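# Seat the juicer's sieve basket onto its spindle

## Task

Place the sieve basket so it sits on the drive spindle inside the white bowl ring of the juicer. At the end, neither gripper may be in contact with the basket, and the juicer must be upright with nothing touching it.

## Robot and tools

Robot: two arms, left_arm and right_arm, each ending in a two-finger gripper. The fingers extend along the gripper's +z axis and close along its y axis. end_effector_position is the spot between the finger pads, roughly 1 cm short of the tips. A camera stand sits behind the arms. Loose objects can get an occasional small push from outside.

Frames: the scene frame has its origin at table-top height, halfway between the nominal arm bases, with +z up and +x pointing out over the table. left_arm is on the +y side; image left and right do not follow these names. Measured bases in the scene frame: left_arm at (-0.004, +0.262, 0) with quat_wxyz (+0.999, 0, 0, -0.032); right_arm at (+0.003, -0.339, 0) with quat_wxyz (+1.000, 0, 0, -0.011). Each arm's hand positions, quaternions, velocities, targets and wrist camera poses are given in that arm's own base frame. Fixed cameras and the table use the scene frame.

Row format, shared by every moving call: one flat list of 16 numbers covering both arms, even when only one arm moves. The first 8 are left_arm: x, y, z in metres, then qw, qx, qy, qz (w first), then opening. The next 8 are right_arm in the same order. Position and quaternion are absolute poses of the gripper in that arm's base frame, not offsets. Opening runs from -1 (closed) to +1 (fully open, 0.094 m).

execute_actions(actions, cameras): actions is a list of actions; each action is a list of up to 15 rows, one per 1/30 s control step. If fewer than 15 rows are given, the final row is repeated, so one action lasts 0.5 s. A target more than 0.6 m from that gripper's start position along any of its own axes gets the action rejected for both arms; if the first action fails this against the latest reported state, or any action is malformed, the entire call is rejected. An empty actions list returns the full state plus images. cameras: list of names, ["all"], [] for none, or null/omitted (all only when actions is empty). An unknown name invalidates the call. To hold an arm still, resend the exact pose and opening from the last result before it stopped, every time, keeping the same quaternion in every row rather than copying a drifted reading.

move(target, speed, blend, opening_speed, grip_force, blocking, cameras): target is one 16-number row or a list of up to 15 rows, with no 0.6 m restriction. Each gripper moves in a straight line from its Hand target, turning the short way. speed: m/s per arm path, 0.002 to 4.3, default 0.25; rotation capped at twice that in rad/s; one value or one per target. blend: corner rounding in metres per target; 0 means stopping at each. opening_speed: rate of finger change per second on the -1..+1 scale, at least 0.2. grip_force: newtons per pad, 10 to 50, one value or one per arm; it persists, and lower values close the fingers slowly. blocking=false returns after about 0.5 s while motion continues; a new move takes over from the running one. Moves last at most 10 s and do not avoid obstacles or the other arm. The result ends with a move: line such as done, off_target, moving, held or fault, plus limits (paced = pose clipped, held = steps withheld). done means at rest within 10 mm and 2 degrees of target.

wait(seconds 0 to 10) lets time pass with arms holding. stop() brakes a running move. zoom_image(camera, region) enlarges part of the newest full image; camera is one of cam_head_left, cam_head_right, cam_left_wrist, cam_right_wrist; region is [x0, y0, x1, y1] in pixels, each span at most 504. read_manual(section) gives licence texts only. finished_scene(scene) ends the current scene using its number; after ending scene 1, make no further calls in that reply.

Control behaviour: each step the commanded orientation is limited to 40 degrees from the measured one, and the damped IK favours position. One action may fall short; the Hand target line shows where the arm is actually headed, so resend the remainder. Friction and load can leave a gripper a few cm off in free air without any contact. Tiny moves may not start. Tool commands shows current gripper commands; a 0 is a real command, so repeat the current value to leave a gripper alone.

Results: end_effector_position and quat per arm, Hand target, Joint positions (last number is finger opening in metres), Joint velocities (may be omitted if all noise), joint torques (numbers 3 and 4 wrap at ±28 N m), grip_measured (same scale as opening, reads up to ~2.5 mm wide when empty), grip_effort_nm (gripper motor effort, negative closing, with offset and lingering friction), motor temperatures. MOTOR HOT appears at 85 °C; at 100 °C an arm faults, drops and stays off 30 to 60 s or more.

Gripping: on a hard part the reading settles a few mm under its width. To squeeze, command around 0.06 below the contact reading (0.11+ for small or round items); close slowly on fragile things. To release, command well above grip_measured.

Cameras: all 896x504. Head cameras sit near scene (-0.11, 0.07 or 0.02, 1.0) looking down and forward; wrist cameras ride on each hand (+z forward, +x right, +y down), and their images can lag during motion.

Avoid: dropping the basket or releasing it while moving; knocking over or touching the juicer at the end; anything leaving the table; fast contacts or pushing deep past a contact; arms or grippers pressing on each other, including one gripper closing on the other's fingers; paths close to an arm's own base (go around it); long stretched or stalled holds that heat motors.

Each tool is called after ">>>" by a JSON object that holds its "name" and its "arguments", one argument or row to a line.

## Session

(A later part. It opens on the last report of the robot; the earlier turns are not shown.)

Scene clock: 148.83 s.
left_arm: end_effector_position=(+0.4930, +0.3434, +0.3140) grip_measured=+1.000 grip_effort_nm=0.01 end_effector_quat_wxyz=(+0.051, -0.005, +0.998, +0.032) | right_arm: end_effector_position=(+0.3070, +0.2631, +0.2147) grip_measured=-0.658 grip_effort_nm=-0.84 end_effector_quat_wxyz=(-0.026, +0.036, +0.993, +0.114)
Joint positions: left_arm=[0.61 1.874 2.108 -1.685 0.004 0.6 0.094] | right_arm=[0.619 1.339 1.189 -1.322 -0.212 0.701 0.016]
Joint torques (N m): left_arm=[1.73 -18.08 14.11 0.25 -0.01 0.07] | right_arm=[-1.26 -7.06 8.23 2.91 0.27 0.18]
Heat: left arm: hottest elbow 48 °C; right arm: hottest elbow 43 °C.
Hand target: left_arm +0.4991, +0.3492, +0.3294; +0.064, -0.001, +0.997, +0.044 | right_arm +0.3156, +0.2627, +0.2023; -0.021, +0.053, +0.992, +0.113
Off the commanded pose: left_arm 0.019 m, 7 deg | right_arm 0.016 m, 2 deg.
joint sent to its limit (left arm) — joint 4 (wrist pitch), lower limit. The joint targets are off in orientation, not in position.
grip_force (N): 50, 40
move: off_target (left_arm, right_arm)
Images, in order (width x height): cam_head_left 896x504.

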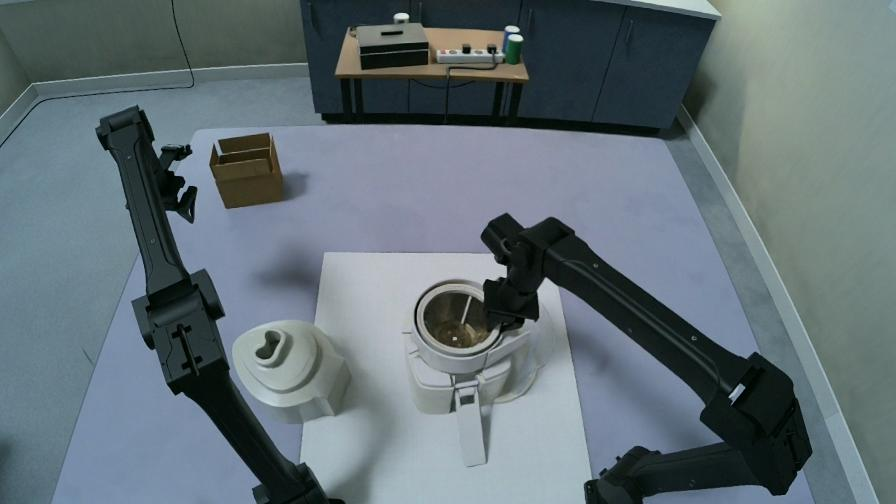

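>>> {"name": "move", "arguments": {
  "target": [0.5,0.35,0.33,0,0,1,0,1,0.316,0.261,0.192,-0.0204,0.0533,0.9926,0.113,-1],
  "speed": 0.05,
  "cameras": ["cam_head_left"]
}}

>>> {"name": "zoom_image", "arguments": {
  "camera": "cam_head_left",
  "region": [405, 260, 505, 360]
}}

Scene clock: 173.50 s.
left_arm: end_effector_position=(+0.4930, +0.3434, +0.3140) grip_measured=+1.000 grip_effort_nm=0.01 end_effector_quat_wxyz=(+0.051, -0.005, +0.998, +0.032) | right_arm: end_effector_position=(+0.3065, +0.2625, +0.2134) grip_measured=-0.658 grip_effort_nm=-0.84 end_effector_quat_wxyz=(-0.018, +0.035, +0.992, +0.119)
Joint positions: left_arm=[0.61 1.874 2.108 -1.685 0.004 0.6 0.094] | right_arm=[0.619 1.326 1.172 -1.299 -0.211 0.701 0.016]
Joint torques (N m): left_arm=[1.67 -17.96 14.27 0.5 -0.07 0.07] | right_arm=[-1.73 -5.95 7.49 2.71 0.19 0.11]
Heat: left arm: hottest elbow 49 °C; right arm: hottest elbow 42 °C.
Hand target: left_arm +0.4991, +0.3492, +0.3294; +0.064, -0.001, +0.997, +0.044 | right_arm +0.3150, +0.2604, +0.1925; -0.021, +0.053, +0.992, +0.113
Off the commanded pose: left_arm 0.019 m, 7 deg | right_arm 0.023 m, 2 deg.
joint sent to its limit (left arm) — joint 4 (wrist pitch), lower limit. The joint targets are off in orientation, not in position.
grip_force (N): 50, 40
move: off_target (left_arm, right_arm)
Images, in order (width x height): cam_head_left 896x504.

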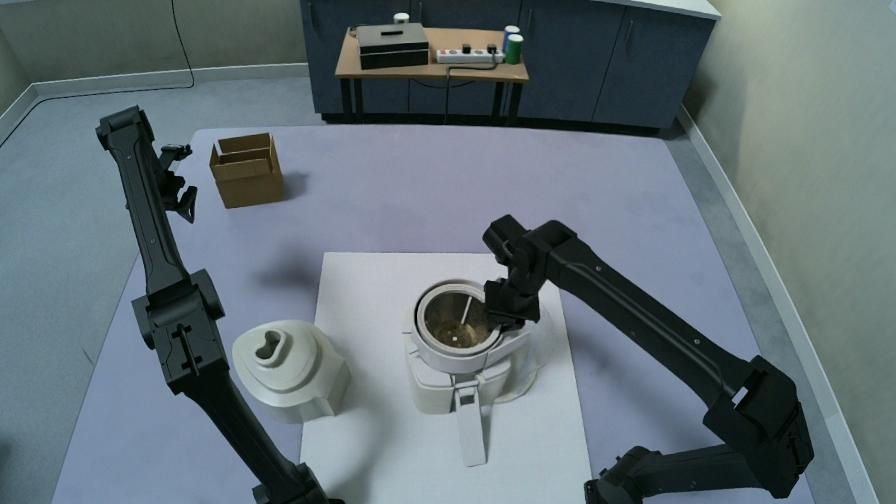

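Scaled by 5.040 from the camera's 896x504 image, which has a finer 1280x720 frame.

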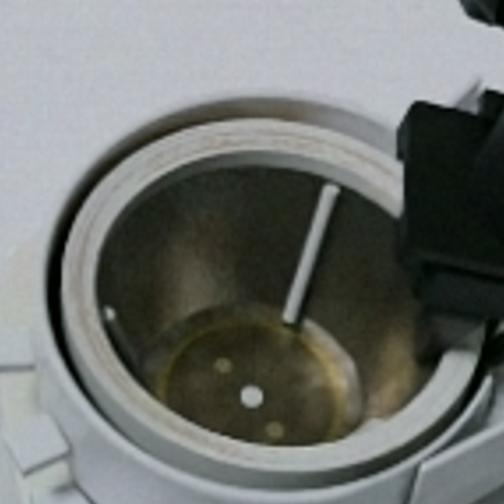

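>>> {"name": "move", "arguments": {
  "target": [
    [0.5,0.35,0.33,0,0,1,0,1,0.312,0.262,0.21,-0.0204,0.0533,0.9926,0.113,-1],
    [0.312,0.262,0.21,0,0,1,0,1,0.312,0.262,0.21,-0.0204,0.0533,0.9926,0.113,-1]
  ],
  "speed": 0.05
}}

Scene clock: 185.17 s.
left_arm: end_effector_position=(+0.3134, +0.2582, +0.2042) grip_measured=+1.000 grip_effort_nm=0.01 end_effector_quat_wxyz=(-0.009, -0.002, +1.000, -0.009) | right_arm: end_effector_position=(+0.3063, +0.2624, +0.2138) grip_measured=-0.658 grip_effort_nm=-0.84 end_effector_quat_wxyz=(-0.018, +0.035, +0.992, +0.119)
Joint positions: left_arm=[0.692 1.429 1.263 -1.43 0.003 0.688 0.094] | right_arm=[0.619 1.324 1.172 -1.299 -0.211 0.701 0.016]
Joint torques (N m): left_arm=[2.55 -13.33 9.55 0.76 -0.04 -0.04] | right_arm=[-1.08 -7.18 10.36 0.94 0.24 0.23]
Heat: left arm: hottest elbow 49 °C; right arm: hottest elbow 42 °C.
Hand target: left_arm +0.3120, +0.2619, +0.2100; +0.000, +0.000, +1.000, +0.000 | right_arm +0.3119, +0.2620, +0.2100; -0.020, +0.053, +0.992, +0.113
Off the commanded pose: left_arm 0.007 m, 1 deg | right_arm 0.007 m, 2 deg.
grip_force (N): 50, 40
move: done

>>> {"name": "move", "arguments": {
  "target": [
    [0.312,0.262,0.33,0,0,1,0,1,0.312,0.262,0.21,-0.0204,0.0533,0.9926,0.113,-1],
    [0.5,0.35,0.33,0,0,1,0,1,0.312,0.262,0.212,-0.0204,0.0533,0.9926,0.113,-0.2]
  ],
  "speed": 0.2,
  "blend": [0.03,0],
  "opening_speed": 0.4,
  "cameras": ["cam_head_left"]
}}

>>> {"name": "zoom_image", "arguments": {
  "camera": "cam_head_left",
  "region": [405, 260, 505, 360]
}}

Scene clock: 194.83 s.
left_arm: end_effector_position=(+0.4908, +0.3470, +0.3132) grip_measured=+1.000 grip_effort_nm=0.01 end_effector_quat_wxyz=(+0.049, +0.003, +0.998, +0.033) | right_arm: end_effector_position=(+0.3059, +0.2685, +0.2148) grip_measured=-0.204 grip_effort_nm=0.15 end_effector_quat_wxyz=(-0.018, +0.038, +0.991, +0.129)
Joint positions: left_arm=[0.617 1.876 2.108 -1.685 0.002 0.622 0.094] | right_arm=[0.626 1.325 1.172 -1.286 -0.225 0.717 0.037]
Joint torques (N m): left_arm=[1.38 -17.9 14.12 0.16 0.01 -0.19] | right_arm=[-1.49 -7.3 10.65 0.21 0.85 0.09]
Motor temperatures (°C): left_arm=[25 46 50 25 24 26 27] | right_arm=[26 31 43 23 26 25 26]
Heat: left arm: hottest elbow 50 °C; right arm: hottest elbow 43 °C.
Hand target: left_arm +0.4990, +0.3494, +0.3292; +0.063, +0.000, +0.997, +0.045 | right_arm +0.3118, +0.2620, +0.2121; -0.020, +0.053, +0.992, +0.113
Off the commanded pose: left_arm 0.019 m, 7 deg | right_arm 0.009 m, 3 deg.
joint sent to its limit (left arm) — joint 4 (wrist pitch), lower limit. The joint targets are off in orientation, not in position.
grip_force (N): 50, 40
move: off_target (left_arm, right_arm)
Images, in order (width x height): cam_head_left 896x504.

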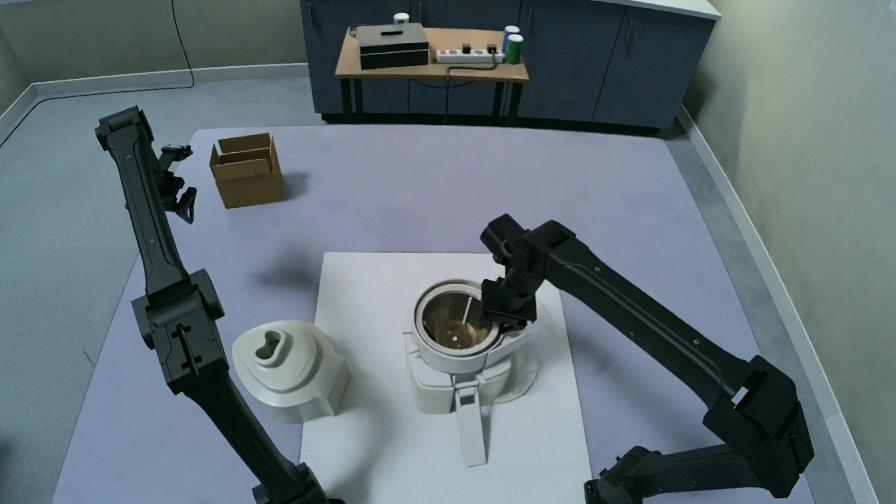

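Scaled by 5.040 from the camera's 896x504 image, which has a finer 1280x720 frame.

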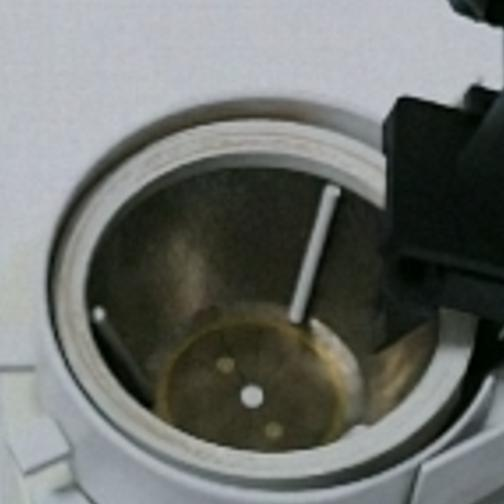

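>>> {"name": "move", "arguments": {
  "target": [
    [0.5,0.35,0.33,0,0,1,0,1,0.312,0.264,0.31,-0.0204,0.0533,0.9926,0.113,-0.2],
    [0.5,0.35,0.33,0,0,1,0,1,0.3,0.25,0.33,0,0,1,0,-1],
    [0.5,0.35,0.33,0,0,1,0,1,0.345,0.295,0.38,0.1,0,0.995,0,-1]
  ],
  "speed": [0.1,0.2,0.2],
  "blend": [0.02,0.02,0],
  "cameras": ["cam_head_left","cam_right_wrist"]
}}

>>> {"name": "zoom_image", "arguments": {
  "camera": "cam_head_left",
  "region": [405, 260, 505, 360]
}}

Scene clock: 206.67 s.
left_arm: end_effector_position=(+0.4908, +0.3470, +0.3132) grip_measured=+1.000 grip_effort_nm=0.01 end_effector_quat_wxyz=(+0.049, +0.003, +0.998, +0.033) | right_arm: end_effector_position=(+0.3394, +0.2852, +0.3557) grip_measured=-0.996 grip_effort_nm=-0.20 end_effector_quat_wxyz=(+0.083, -0.004, +0.996, -0.015)
Joint positions: left_arm=[0.617 1.876 2.108 -1.685 0.002 0.622 0.094] | right_arm=[0.753 1.455 1.682 -1.696 0.135 0.738 0]
Joint torques (N m): left_arm=[1.32 -18.55 13.94 0.16 -0.03 -0.2] | right_arm=[-0.03 -10.11 15.39 0.49 0.31 0.08]
Heat: left arm: hottest elbow 50 °C; right arm: hottest elbow 44 °C.
Hand target: left_arm +0.4990, +0.3494, +0.3292; +0.063, +0.000, +0.997, +0.045 | right_arm +0.3440, +0.2941, +0.3794; +0.102, +0.000, +0.995, +0.002
Off the commanded pose: left_arm 0.019 m, 7 deg | right_arm 0.027 m, 3 deg.
joint sent to its limit (left arm) — joint 4 (wrist pitch), lower limit. The joint targets are off in orientation, not in position.
joint sent to its limit (right arm) — joint 4 (wrist pitch), lower limit. The joint targets still meet the commanded pose.
grip_force (N): 50, 40
move: off_target (left_arm, right_arm); blend cut to 0 m at target 2; target 2's new opening was sent with right_arm's hand 0.027 m and 2 deg from that target
camera_calibration:
cam_right_wrist: T_world_to_cam=[[0.00968414, -0.999775, -0.0188601, 0.300027], [-0.947845, -0.015187, 0.318369, 0.262222], [-0.318584, 0.0147934, -0.947779, 0.557758], [0, 0, 0, 1]] pos_world=[0.423333, 0.295691, 0.450807]
Images, in order (width x height): cam_head_left 896x504, cam_right_wrist 896x504.

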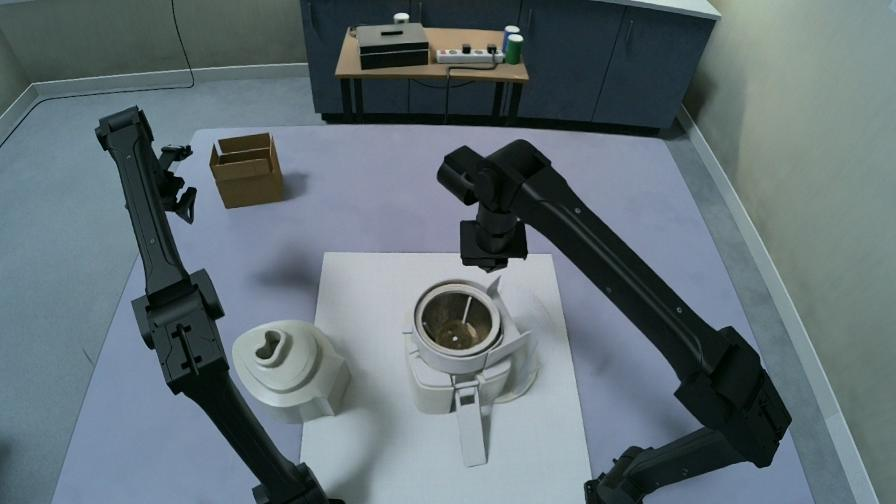

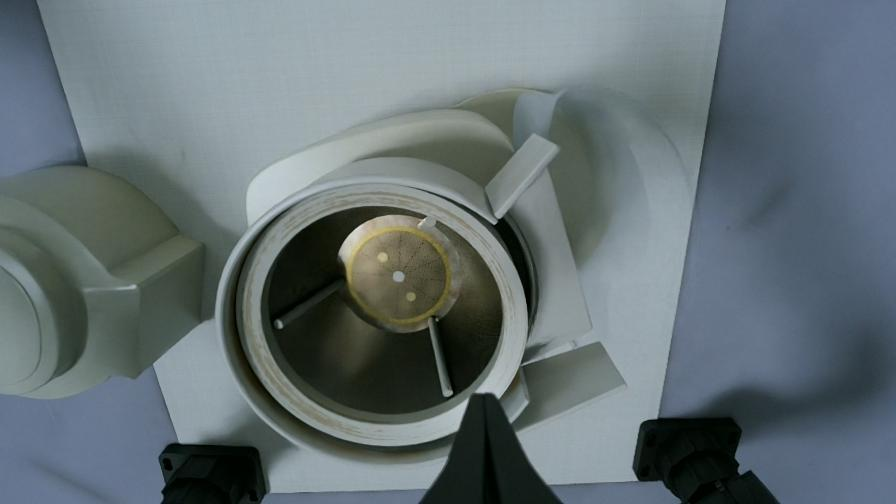

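Scaled by 5.040 from the camera's 896x504 image, which has a finer 1280x720 frame.

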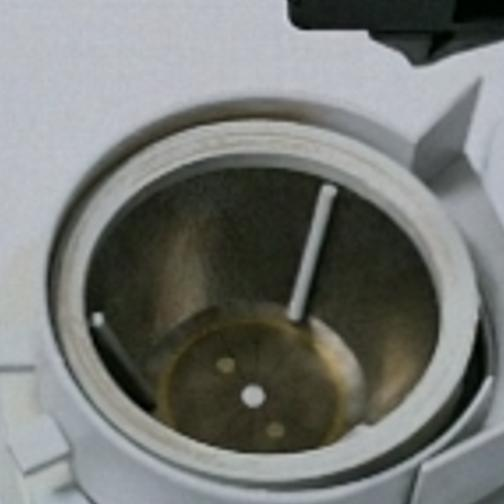

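>>> {"name": "move", "arguments": {
  "target": [
    [0.5,0.35,0.33,0,0,1,0,1,0.247,0.335,0.30,0,0,1,0,-1],
    [0.5,0.35,0.33,0,0,1,0,1,0.247,0.335,0.245,0,0,1,0,-1],
    [0.5,0.35,0.33,0,0,1,0,1,0.247,0.335,0.215,0,0,1,0,-1]
  ],
  "speed": [0.2,0.15,0.04],
  "blend": [0.02,0.005,0],
  "cameras": ["cam_head_left","cam_right_wrist"]
}}

>>> {"name": "zoom_image", "arguments": {
  "camera": "cam_head_left",
  "region": [405, 260, 505, 360]
}}

Scene clock: 216.53 s.
left_arm: end_effector_position=(+0.4908, +0.3470, +0.3132) grip_measured=+1.000 grip_effort_nm=0.01 end_effector_quat_wxyz=(+0.049, +0.003, +0.998, +0.033) | right_arm: end_effector_position=(+0.2524, +0.3350, +0.2188) grip_measured=-0.996 grip_effort_nm=-0.20 end_effector_quat_wxyz=(+0.001, -0.001, +1.000, -0.001)
Joint positions: left_arm=[0.617 1.876 2.108 -1.685 0.002 0.622 0.094] | right_arm=[0.927 1.443 1.317 -1.446 0.003 0.925 0]
Joint torques (N m): left_arm=[1.73 -18.26 14.09 0.42 -0.06 -0.14] | right_arm=[0.15 -10.81 8.03 1.05 -0.03 0.06]
Heat: left arm: hottest elbow 50 °C; right arm: hottest elbow 46 °C.
Hand target: left_arm +0.4990, +0.3494, +0.3292; +0.063, +0.000, +0.997, +0.045 | right_arm +0.2471, +0.3349, +0.2150; +0.000, +0.000, +1.000, +0.000
Off the commanded pose: left_arm 0.019 m, 7 deg | right_arm 0.007 m, 0 deg.
joint sent to its limit (left arm) — joint 4 (wrist pitch), lower limit. The joint targets are off in orientation, not in position.
grip_force (N): 50, 40
move: off_target (left_arm)
camera_calibration:
cam_right_wrist: T_world_to_cam=[[-0.00118258, -0.998938, -0.0460507, 0.356367], [-0.882915, -0.0205793, 0.469081, 0.176579], [-0.469531, 0.0412136, -0.881954, 0.414359], [0, 0, 0, 1]] pos_world=[0.35088, 0.342545, 0.299026]
Images, in order (width x height): cam_head_left 896x504, cam_right_wrist 896x504.

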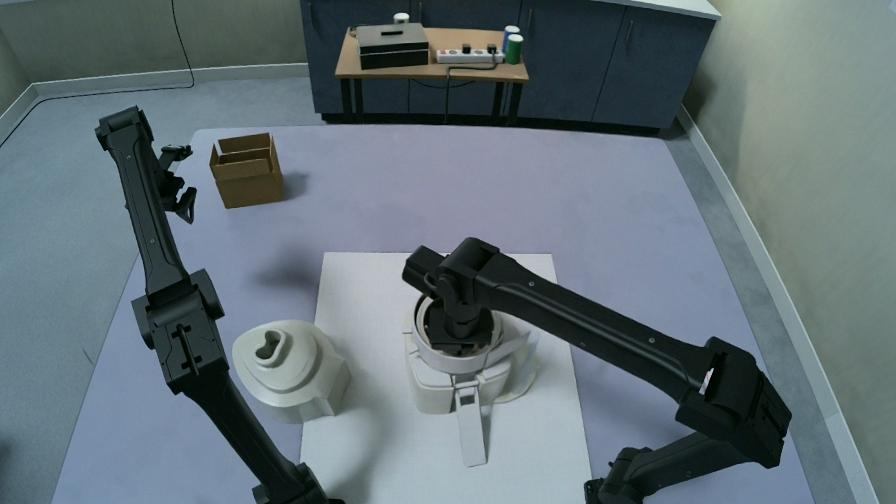

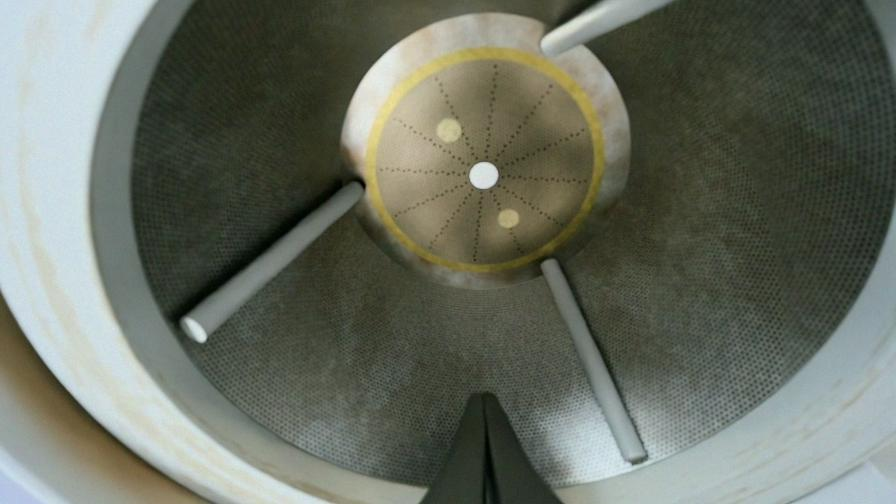

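Scaled by 5.040 from the camera's 896x504 image, which has a finer 1280x720 frame.

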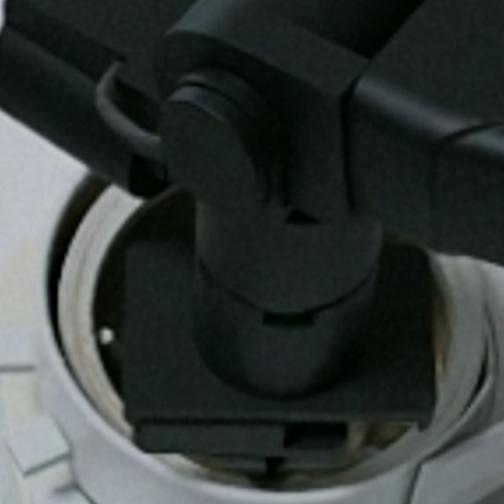

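>>> {"name": "move", "arguments": {
  "target": [
    [0.5,0.35,0.33,0,0,1,0,1,0.252,0.335,0.255,0,0,1,0,-1],
    [0.5,0.35,0.33,0,0,1,0,1,0.237,0.335,0.25,0,0,1,0,-1],
    [0.5,0.35,0.33,0,0,1,0,1,0.237,0.335,0.215,0,0,1,0,-1]
  ],
  "speed": [0.1,0.1,0.04],
  "blend": [0.01,0.005,0],
  "cameras": ["cam_right_wrist"]
}}

Scene clock: 225.60 s.
left_arm: end_effector_position=(+0.4908, +0.3470, +0.3132) grip_measured=+1.000 grip_effort_nm=0.01 end_effector_quat_wxyz=(+0.049, +0.003, +0.998, +0.033) | right_arm: end_effector_position=(+0.2487, +0.3339, +0.2242) grip_measured=-0.996 grip_effort_nm=-0.20 end_effector_quat_wxyz=(+0.009, +0.004, +1.000, +0.004)
Joint positions: left_arm=[0.617 1.876 2.108 -1.685 0.002 0.622 0.094] | right_arm=[0.936 1.421 1.309 -1.441 0.009 0.944 0]
Joint torques (N m): left_arm=[1.2 -17.96 14 0.53 -0.09 -0.13] | right_arm=[1.08 -9.82 7.3 0.99 -0.28 0.06]
Heat: left arm: hottest elbow 50 °C; right arm: hottest elbow 45 °C.
Hand target: left_arm +0.4990, +0.3494, +0.3292; +0.063, +0.000, +0.997, +0.045 | right_arm +0.2372, +0.3347, +0.2151; +0.000, +0.000, +1.000, +0.000
Off the commanded pose: left_arm 0.019 m, 7 deg | right_arm 0.015 m, 1 deg.
joint sent to its limit (left arm) — joint 4 (wrist pitch), lower limit. The joint targets are off in orientation, not in position.
grip_force (N): 50, 40
move: off_target (left_arm, right_arm); blend cut to 0.0079 m at target 1
camera_calibration:
cam_right_wrist: T_world_to_cam=[[-0.0106422, -0.998311, -0.0571153, 0.360203], [-0.89052, -0.016518, 0.454644, 0.174468], [-0.45482, 0.0557008, -0.88884, 0.410449], [0, 0, 0, 1]] pos_world=[0.345881, 0.339614, 0.306076]
Images, in order (width x height): cam_right_wrist 896x504.

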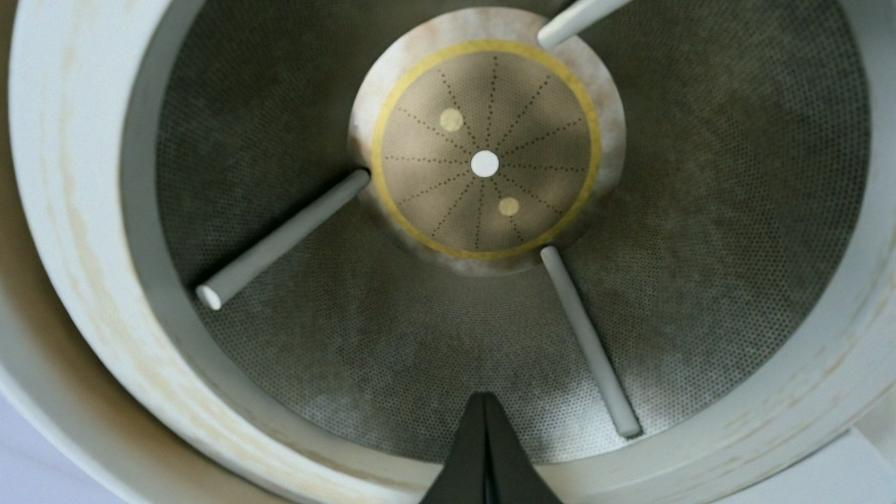

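>>> {"name": "move", "arguments": {
  "target": [
    [0.5,0.35,0.33,0,0,1,0,1,0.248,0.335,0.28,0,0,1,0,-1],
    [0.5,0.35,0.33,0,0,1,0,1,0.345,0.295,0.38,0.1,0,0.995,0,-1]
  ],
  "speed": [0.1,0.25],
  "blend": [0.02,0],
  "cameras": ["cam_head_left","cam_right_wrist"]
}}

>>> {"name": "zoom_image", "arguments": {
  "camera": "cam_head_left",
  "region": [405, 260, 505, 360]
}}

Scene clock: 233.07 s.
left_arm: end_effector_position=(+0.4908, +0.3470, +0.3132) grip_measured=+1.000 grip_effort_nm=0.02 end_effector_quat_wxyz=(+0.049, +0.003, +0.998, +0.033) | right_arm: end_effector_position=(+0.3370, +0.2916, +0.3568) grip_measured=-0.996 grip_effort_nm=-0.20 end_effector_quat_wxyz=(+0.086, +0.001, +0.996, -0.014)
Joint positions: left_arm=[0.617 1.876 2.108 -1.685 0.002 0.622 0.094] | right_arm=[0.769 1.459 1.69 -1.696 0.139 0.763 0]
Joint torques (N m): left_arm=[1.38 -18.02 14.02 0.17 -0.06 -0.22] | right_arm=[-1.26 -10.7 14.8 0.47 0.13 -0.19]
Heat: left arm: hottest elbow 50 °C; right arm: hottest elbow 44 °C.
Hand target: left_arm +0.4990, +0.3494, +0.3292; +0.063, +0.000, +0.997, +0.045 | right_arm +0.3441, +0.2942, +0.3795; +0.102, +0.000, +0.995, +0.001
Off the commanded pose: left_arm 0.019 m, 7 deg | right_arm 0.025 m, 2 deg.
joint sent to its limit (left arm) — joint 4 (wrist pitch), lower limit. The joint targets are off in orientation, not in position.
joint sent to its limit (right arm) — joint 4 (wrist pitch), lower limit. The joint targets still meet the commanded pose.
grip_force (N): 50, 40
move: off_target (left_arm, right_arm)
camera_calibration:
cam_right_wrist: T_world_to_cam=[[0.000876058, -0.999768, -0.0215192, 0.31037], [-0.949763, -0.00756667, 0.312877, 0.260081], [-0.312968, 0.020164, -0.94955, 0.555016], [0, 0, 0, 1]] pos_world=[0.420445, 0.301075, 0.45232]
Images, in order (width x height): cam_head_left 896x504, cam_right_wrist 896x504.

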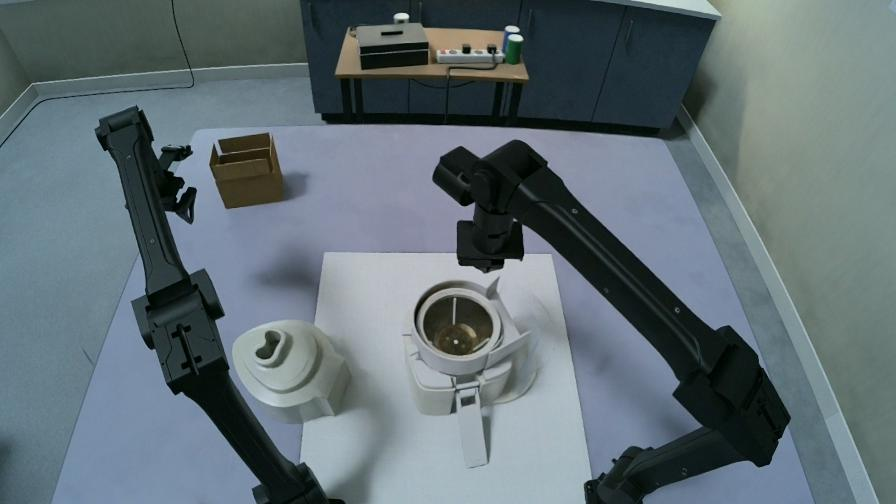

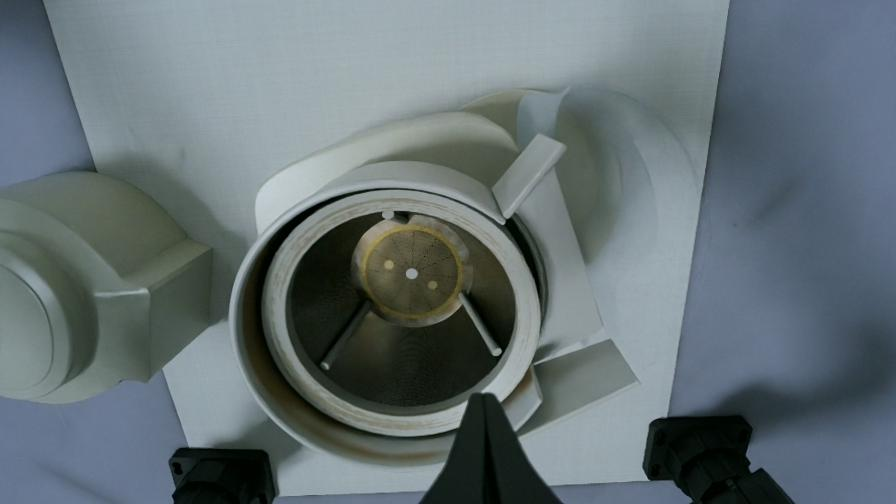

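Scaled by 5.040 from the camera's 896x504 image, which has a finer 1280x720 frame.

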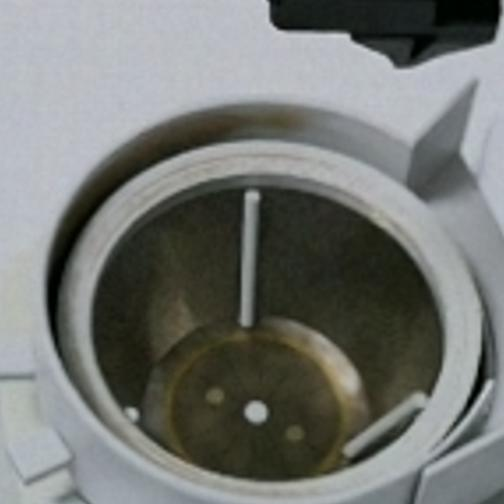

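>>> {"name": "zoom_image", "arguments": {
  "camera": "cam_right_wrist",
  "region": [330, 190, 500, 350]
}}

>>> {"name": "zoom_image", "arguments": {
  "camera": "cam_right_wrist",
  "region": [200, 140, 600, 500]
}}

Scaled by 2.965 from the camera's 896x504 image, which has a finer 1280x720 frame.

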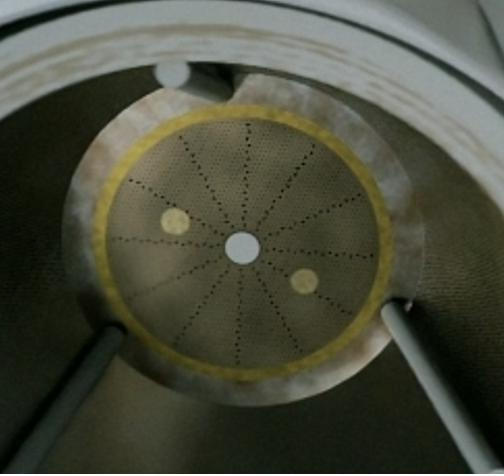

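Scaled by 1.260 from the camera's 896x504 image, which has a finer 1280x720 frame.

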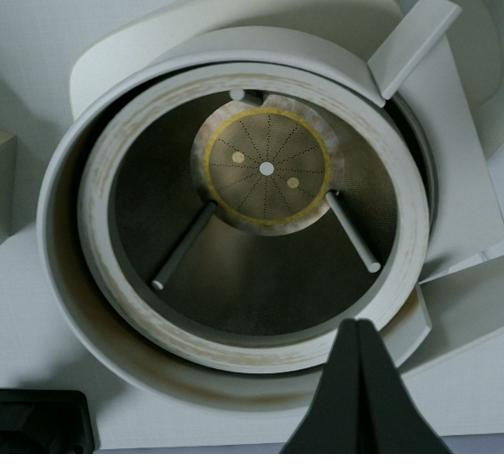

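>>> {"name": "move", "arguments": {
  "target": [
    [0.5,0.35,0.33,0,0,1,0,1,0.338,0.353,0.30,0,0,1,0,-1],
    [0.5,0.35,0.33,0,0,1,0,1,0.338,0.353,0.216,0,0,1,0,-1],
    [0.5,0.35,0.33,0,0,1,0,1,0.363,0.378,0.216,0,0,1,0,-1]
  ],
  "speed": [0.2,0.12,0.03],
  "blend": [0.02,0.005,0],
  "cameras": ["cam_head_left","cam_right_wrist"]
}}

>>> {"name": "zoom_image", "arguments": {
  "camera": "cam_head_left",
  "region": [405, 260, 505, 360]
}}

Scene clock: 261.27 s.
left_arm: end_effector_position=(+0.4908, +0.3470, +0.3132) grip_measured=+1.000 grip_effort_nm=0.01 end_effector_quat_wxyz=(+0.049, +0.003, +0.998, +0.033) | right_arm: end_effector_position=(+0.3435, +0.3530, +0.2079) grip_measured=-0.996 grip_effort_nm=-0.18 end_effector_quat_wxyz=(-0.017, -0.001, +1.000, -0.018)
Joint positions: left_arm=[0.617 1.876 2.108 -1.685 0.002 0.622 0.094] | right_arm=[0.8 1.666 1.547 -1.501 0.001 0.799 0]
Joint torques (N m): left_arm=[0.67 -17.9 14.05 0.47 -0.01 -0.19] | right_arm=[-0.03 -10.11 15.79 1.25 0 0]
Heat: left arm: hottest elbow 51 °C; right arm: hottest elbow 45 °C.
Hand target: left_arm +0.4990, +0.3494, +0.3292; +0.063, +0.000, +0.997, +0.045 | right_arm +0.3614, +0.3766, +0.2161; +0.000, +0.000, +1.000, +0.001
Off the commanded pose: left_arm 0.019 m, 7 deg | right_arm 0.033 m, 3 deg.
joint sent to its limit (left arm) — joint 4 (wrist pitch), lower limit. The joint targets are off in orientation, not in position.
grip_force (N): 50, 40
move: off_target (left_arm, right_arm)
camera_calibration:
cam_right_wrist: T_world_to_cam=[[-0.00304679, -0.999913, -0.0128515, 0.368163], [-0.865723, -0.00379496, 0.50051, 0.244096], [-0.500515, 0.0126508, -0.865636, 0.464093], [0, 0, 0, 1]] pos_world=[0.444726, 0.363186, 0.284294]
Images, in order (width x height): cam_head_left 896x504, cam_right_wrist 896x504.

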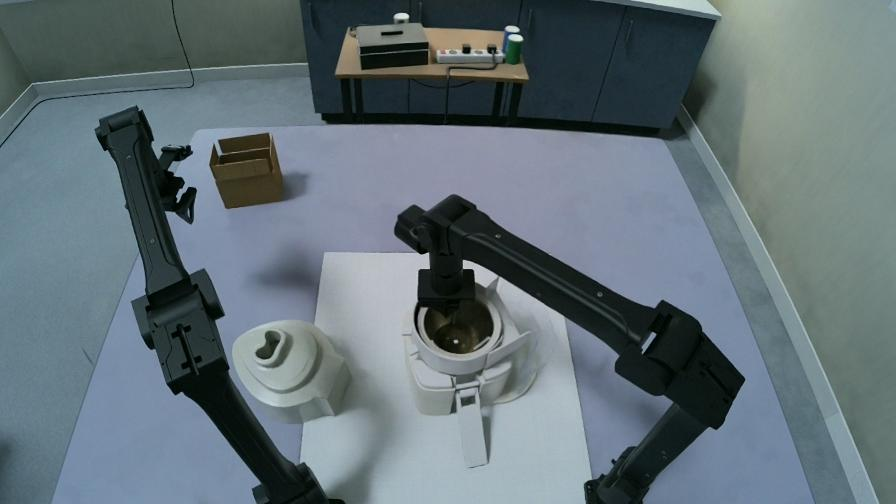

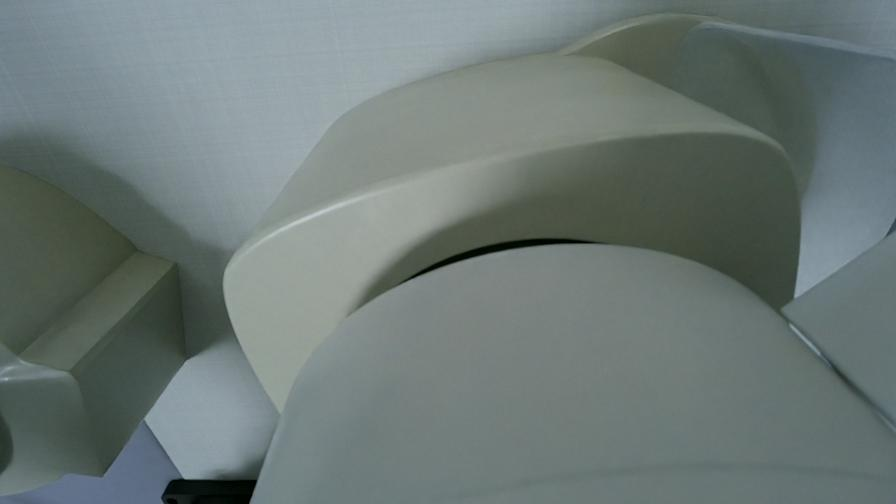

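Scaled by 5.040 from the camera's 896x504 image, which has a finer 1280x720 frame.

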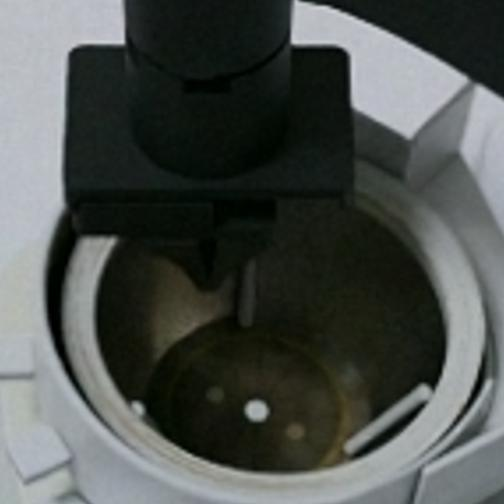

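>>> {"name": "move", "arguments": {
  "target": [
    [0.5,0.35,0.33,0,0,1,0,1,0.338,0.345,0.216,0,0,1,0,-1],
    [0.5,0.35,0.33,0,0,1,0,1,0.335,0.335,0.30,0,0,1,0,-1],
    [0.5,0.35,0.33,0,0,1,0,1,0.345,0.295,0.38,0.1,0,0.995,0,-1]
  ],
  "speed": [0.08,0.12,0.25],
  "blend": [0.005,0.02,0],
  "cameras": ["cam_head_left","cam_right_wrist"]
}}

>>> {"name": "zoom_image", "arguments": {
  "camera": "cam_head_left",
  "region": [405, 260, 505, 360]
}}

>>> {"name": "zoom_image", "arguments": {
  "camera": "cam_right_wrist",
  "region": [200, 140, 600, 500]
}}

Scene clock: 276.87 s.
left_arm: end_effector_position=(+0.4908, +0.3470, +0.3132) grip_measured=+1.000 grip_effort_nm=0.01 end_effector_quat_wxyz=(+0.049, +0.003, +0.998, +0.033) | right_arm: end_effector_position=(+0.3353, +0.2928, +0.3611) grip_measured=-0.996 grip_effort_nm=-0.19 end_effector_quat_wxyz=(+0.089, +0.000, +0.996, -0.009)
Joint positions: left_arm=[0.617 1.876 2.108 -1.685 0.002 0.622 0.094] | right_arm=[0.772 1.453 1.695 -1.695 0.136 0.763 0]
Joint torques (N m): left_arm=[1.03 -17.67 14.11 0.38 -0.1 -0.17] | right_arm=[-1.32 -9.41 14.5 0.4 0.26 -0.15]
Motor temperatures (°C): left_arm=[25 43 51 25 24 26 27] | right_arm=[26 32 51 23 26 25 26]
Heat: left arm: hottest elbow 51 °C; right arm: hottest elbow 51 °C.
Hand target: left_arm +0.4990, +0.3494, +0.3292; +0.063, +0.000, +0.997, +0.045 | right_arm +0.3443, +0.2944, +0.3795; +0.102, +0.000, +0.995, +0.002
Off the commanded pose: left_arm 0.019 m, 7 deg | right_arm 0.021 m, 2 deg.
joint sent to its limit (left arm) — joint 4 (wrist pitch), lower limit. The joint targets are off in orientation, not in position.
joint sent to its limit (right arm) — joint 4 (wrist pitch), lower limit. The joint targets still meet the commanded pose.
grip_force (N): 50, 40
move: off_target (left_arm, right_arm)
camera_calibration:
cam_right_wrist: T_world_to_cam=[[0.00439127, -0.999496, -0.0314554, 0.313962], [-0.951704, -0.0138337, 0.306705, 0.261834], [-0.306985, 0.0285894, -0.951285, 0.554809], [0, 0, 0, 1]] pos_world=[0.418128, 0.301564, 0.457352]
Images, in order (width x height): cam_head_left 896x504, cam_right_wrist 896x504.

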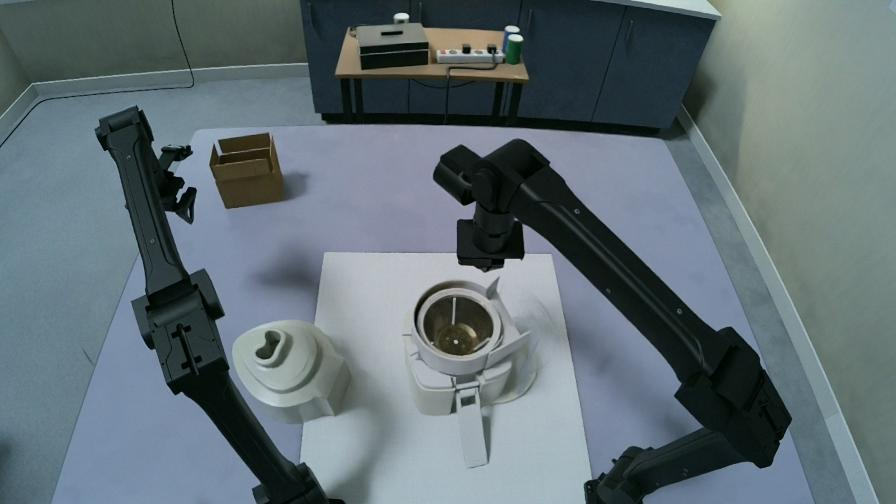

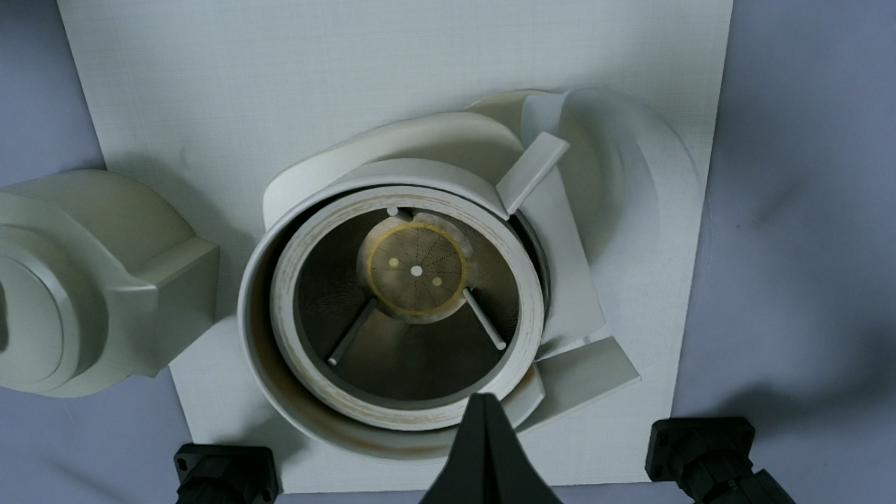

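Scaled by 5.040 from the camera's 896x504 image, which has a finer 1280x720 frame.

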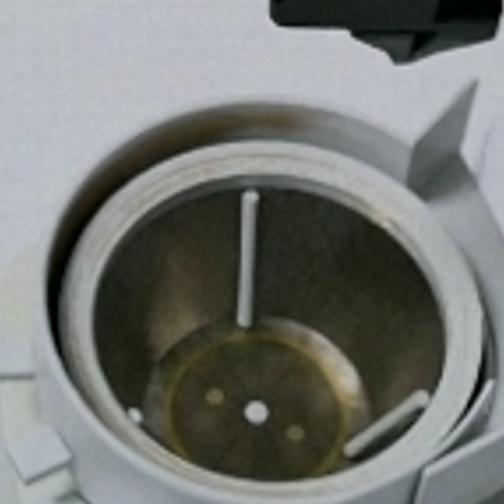

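Scaled by 1.260 from the camera's 896x504 image, which has a finer 1280x720 frame.

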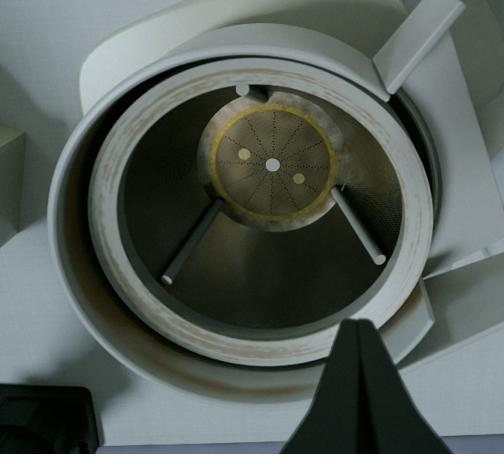

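>>> {"name": "finished_scene", "arguments": {
  "scene": 2
}}

The scene is finished: the task was done.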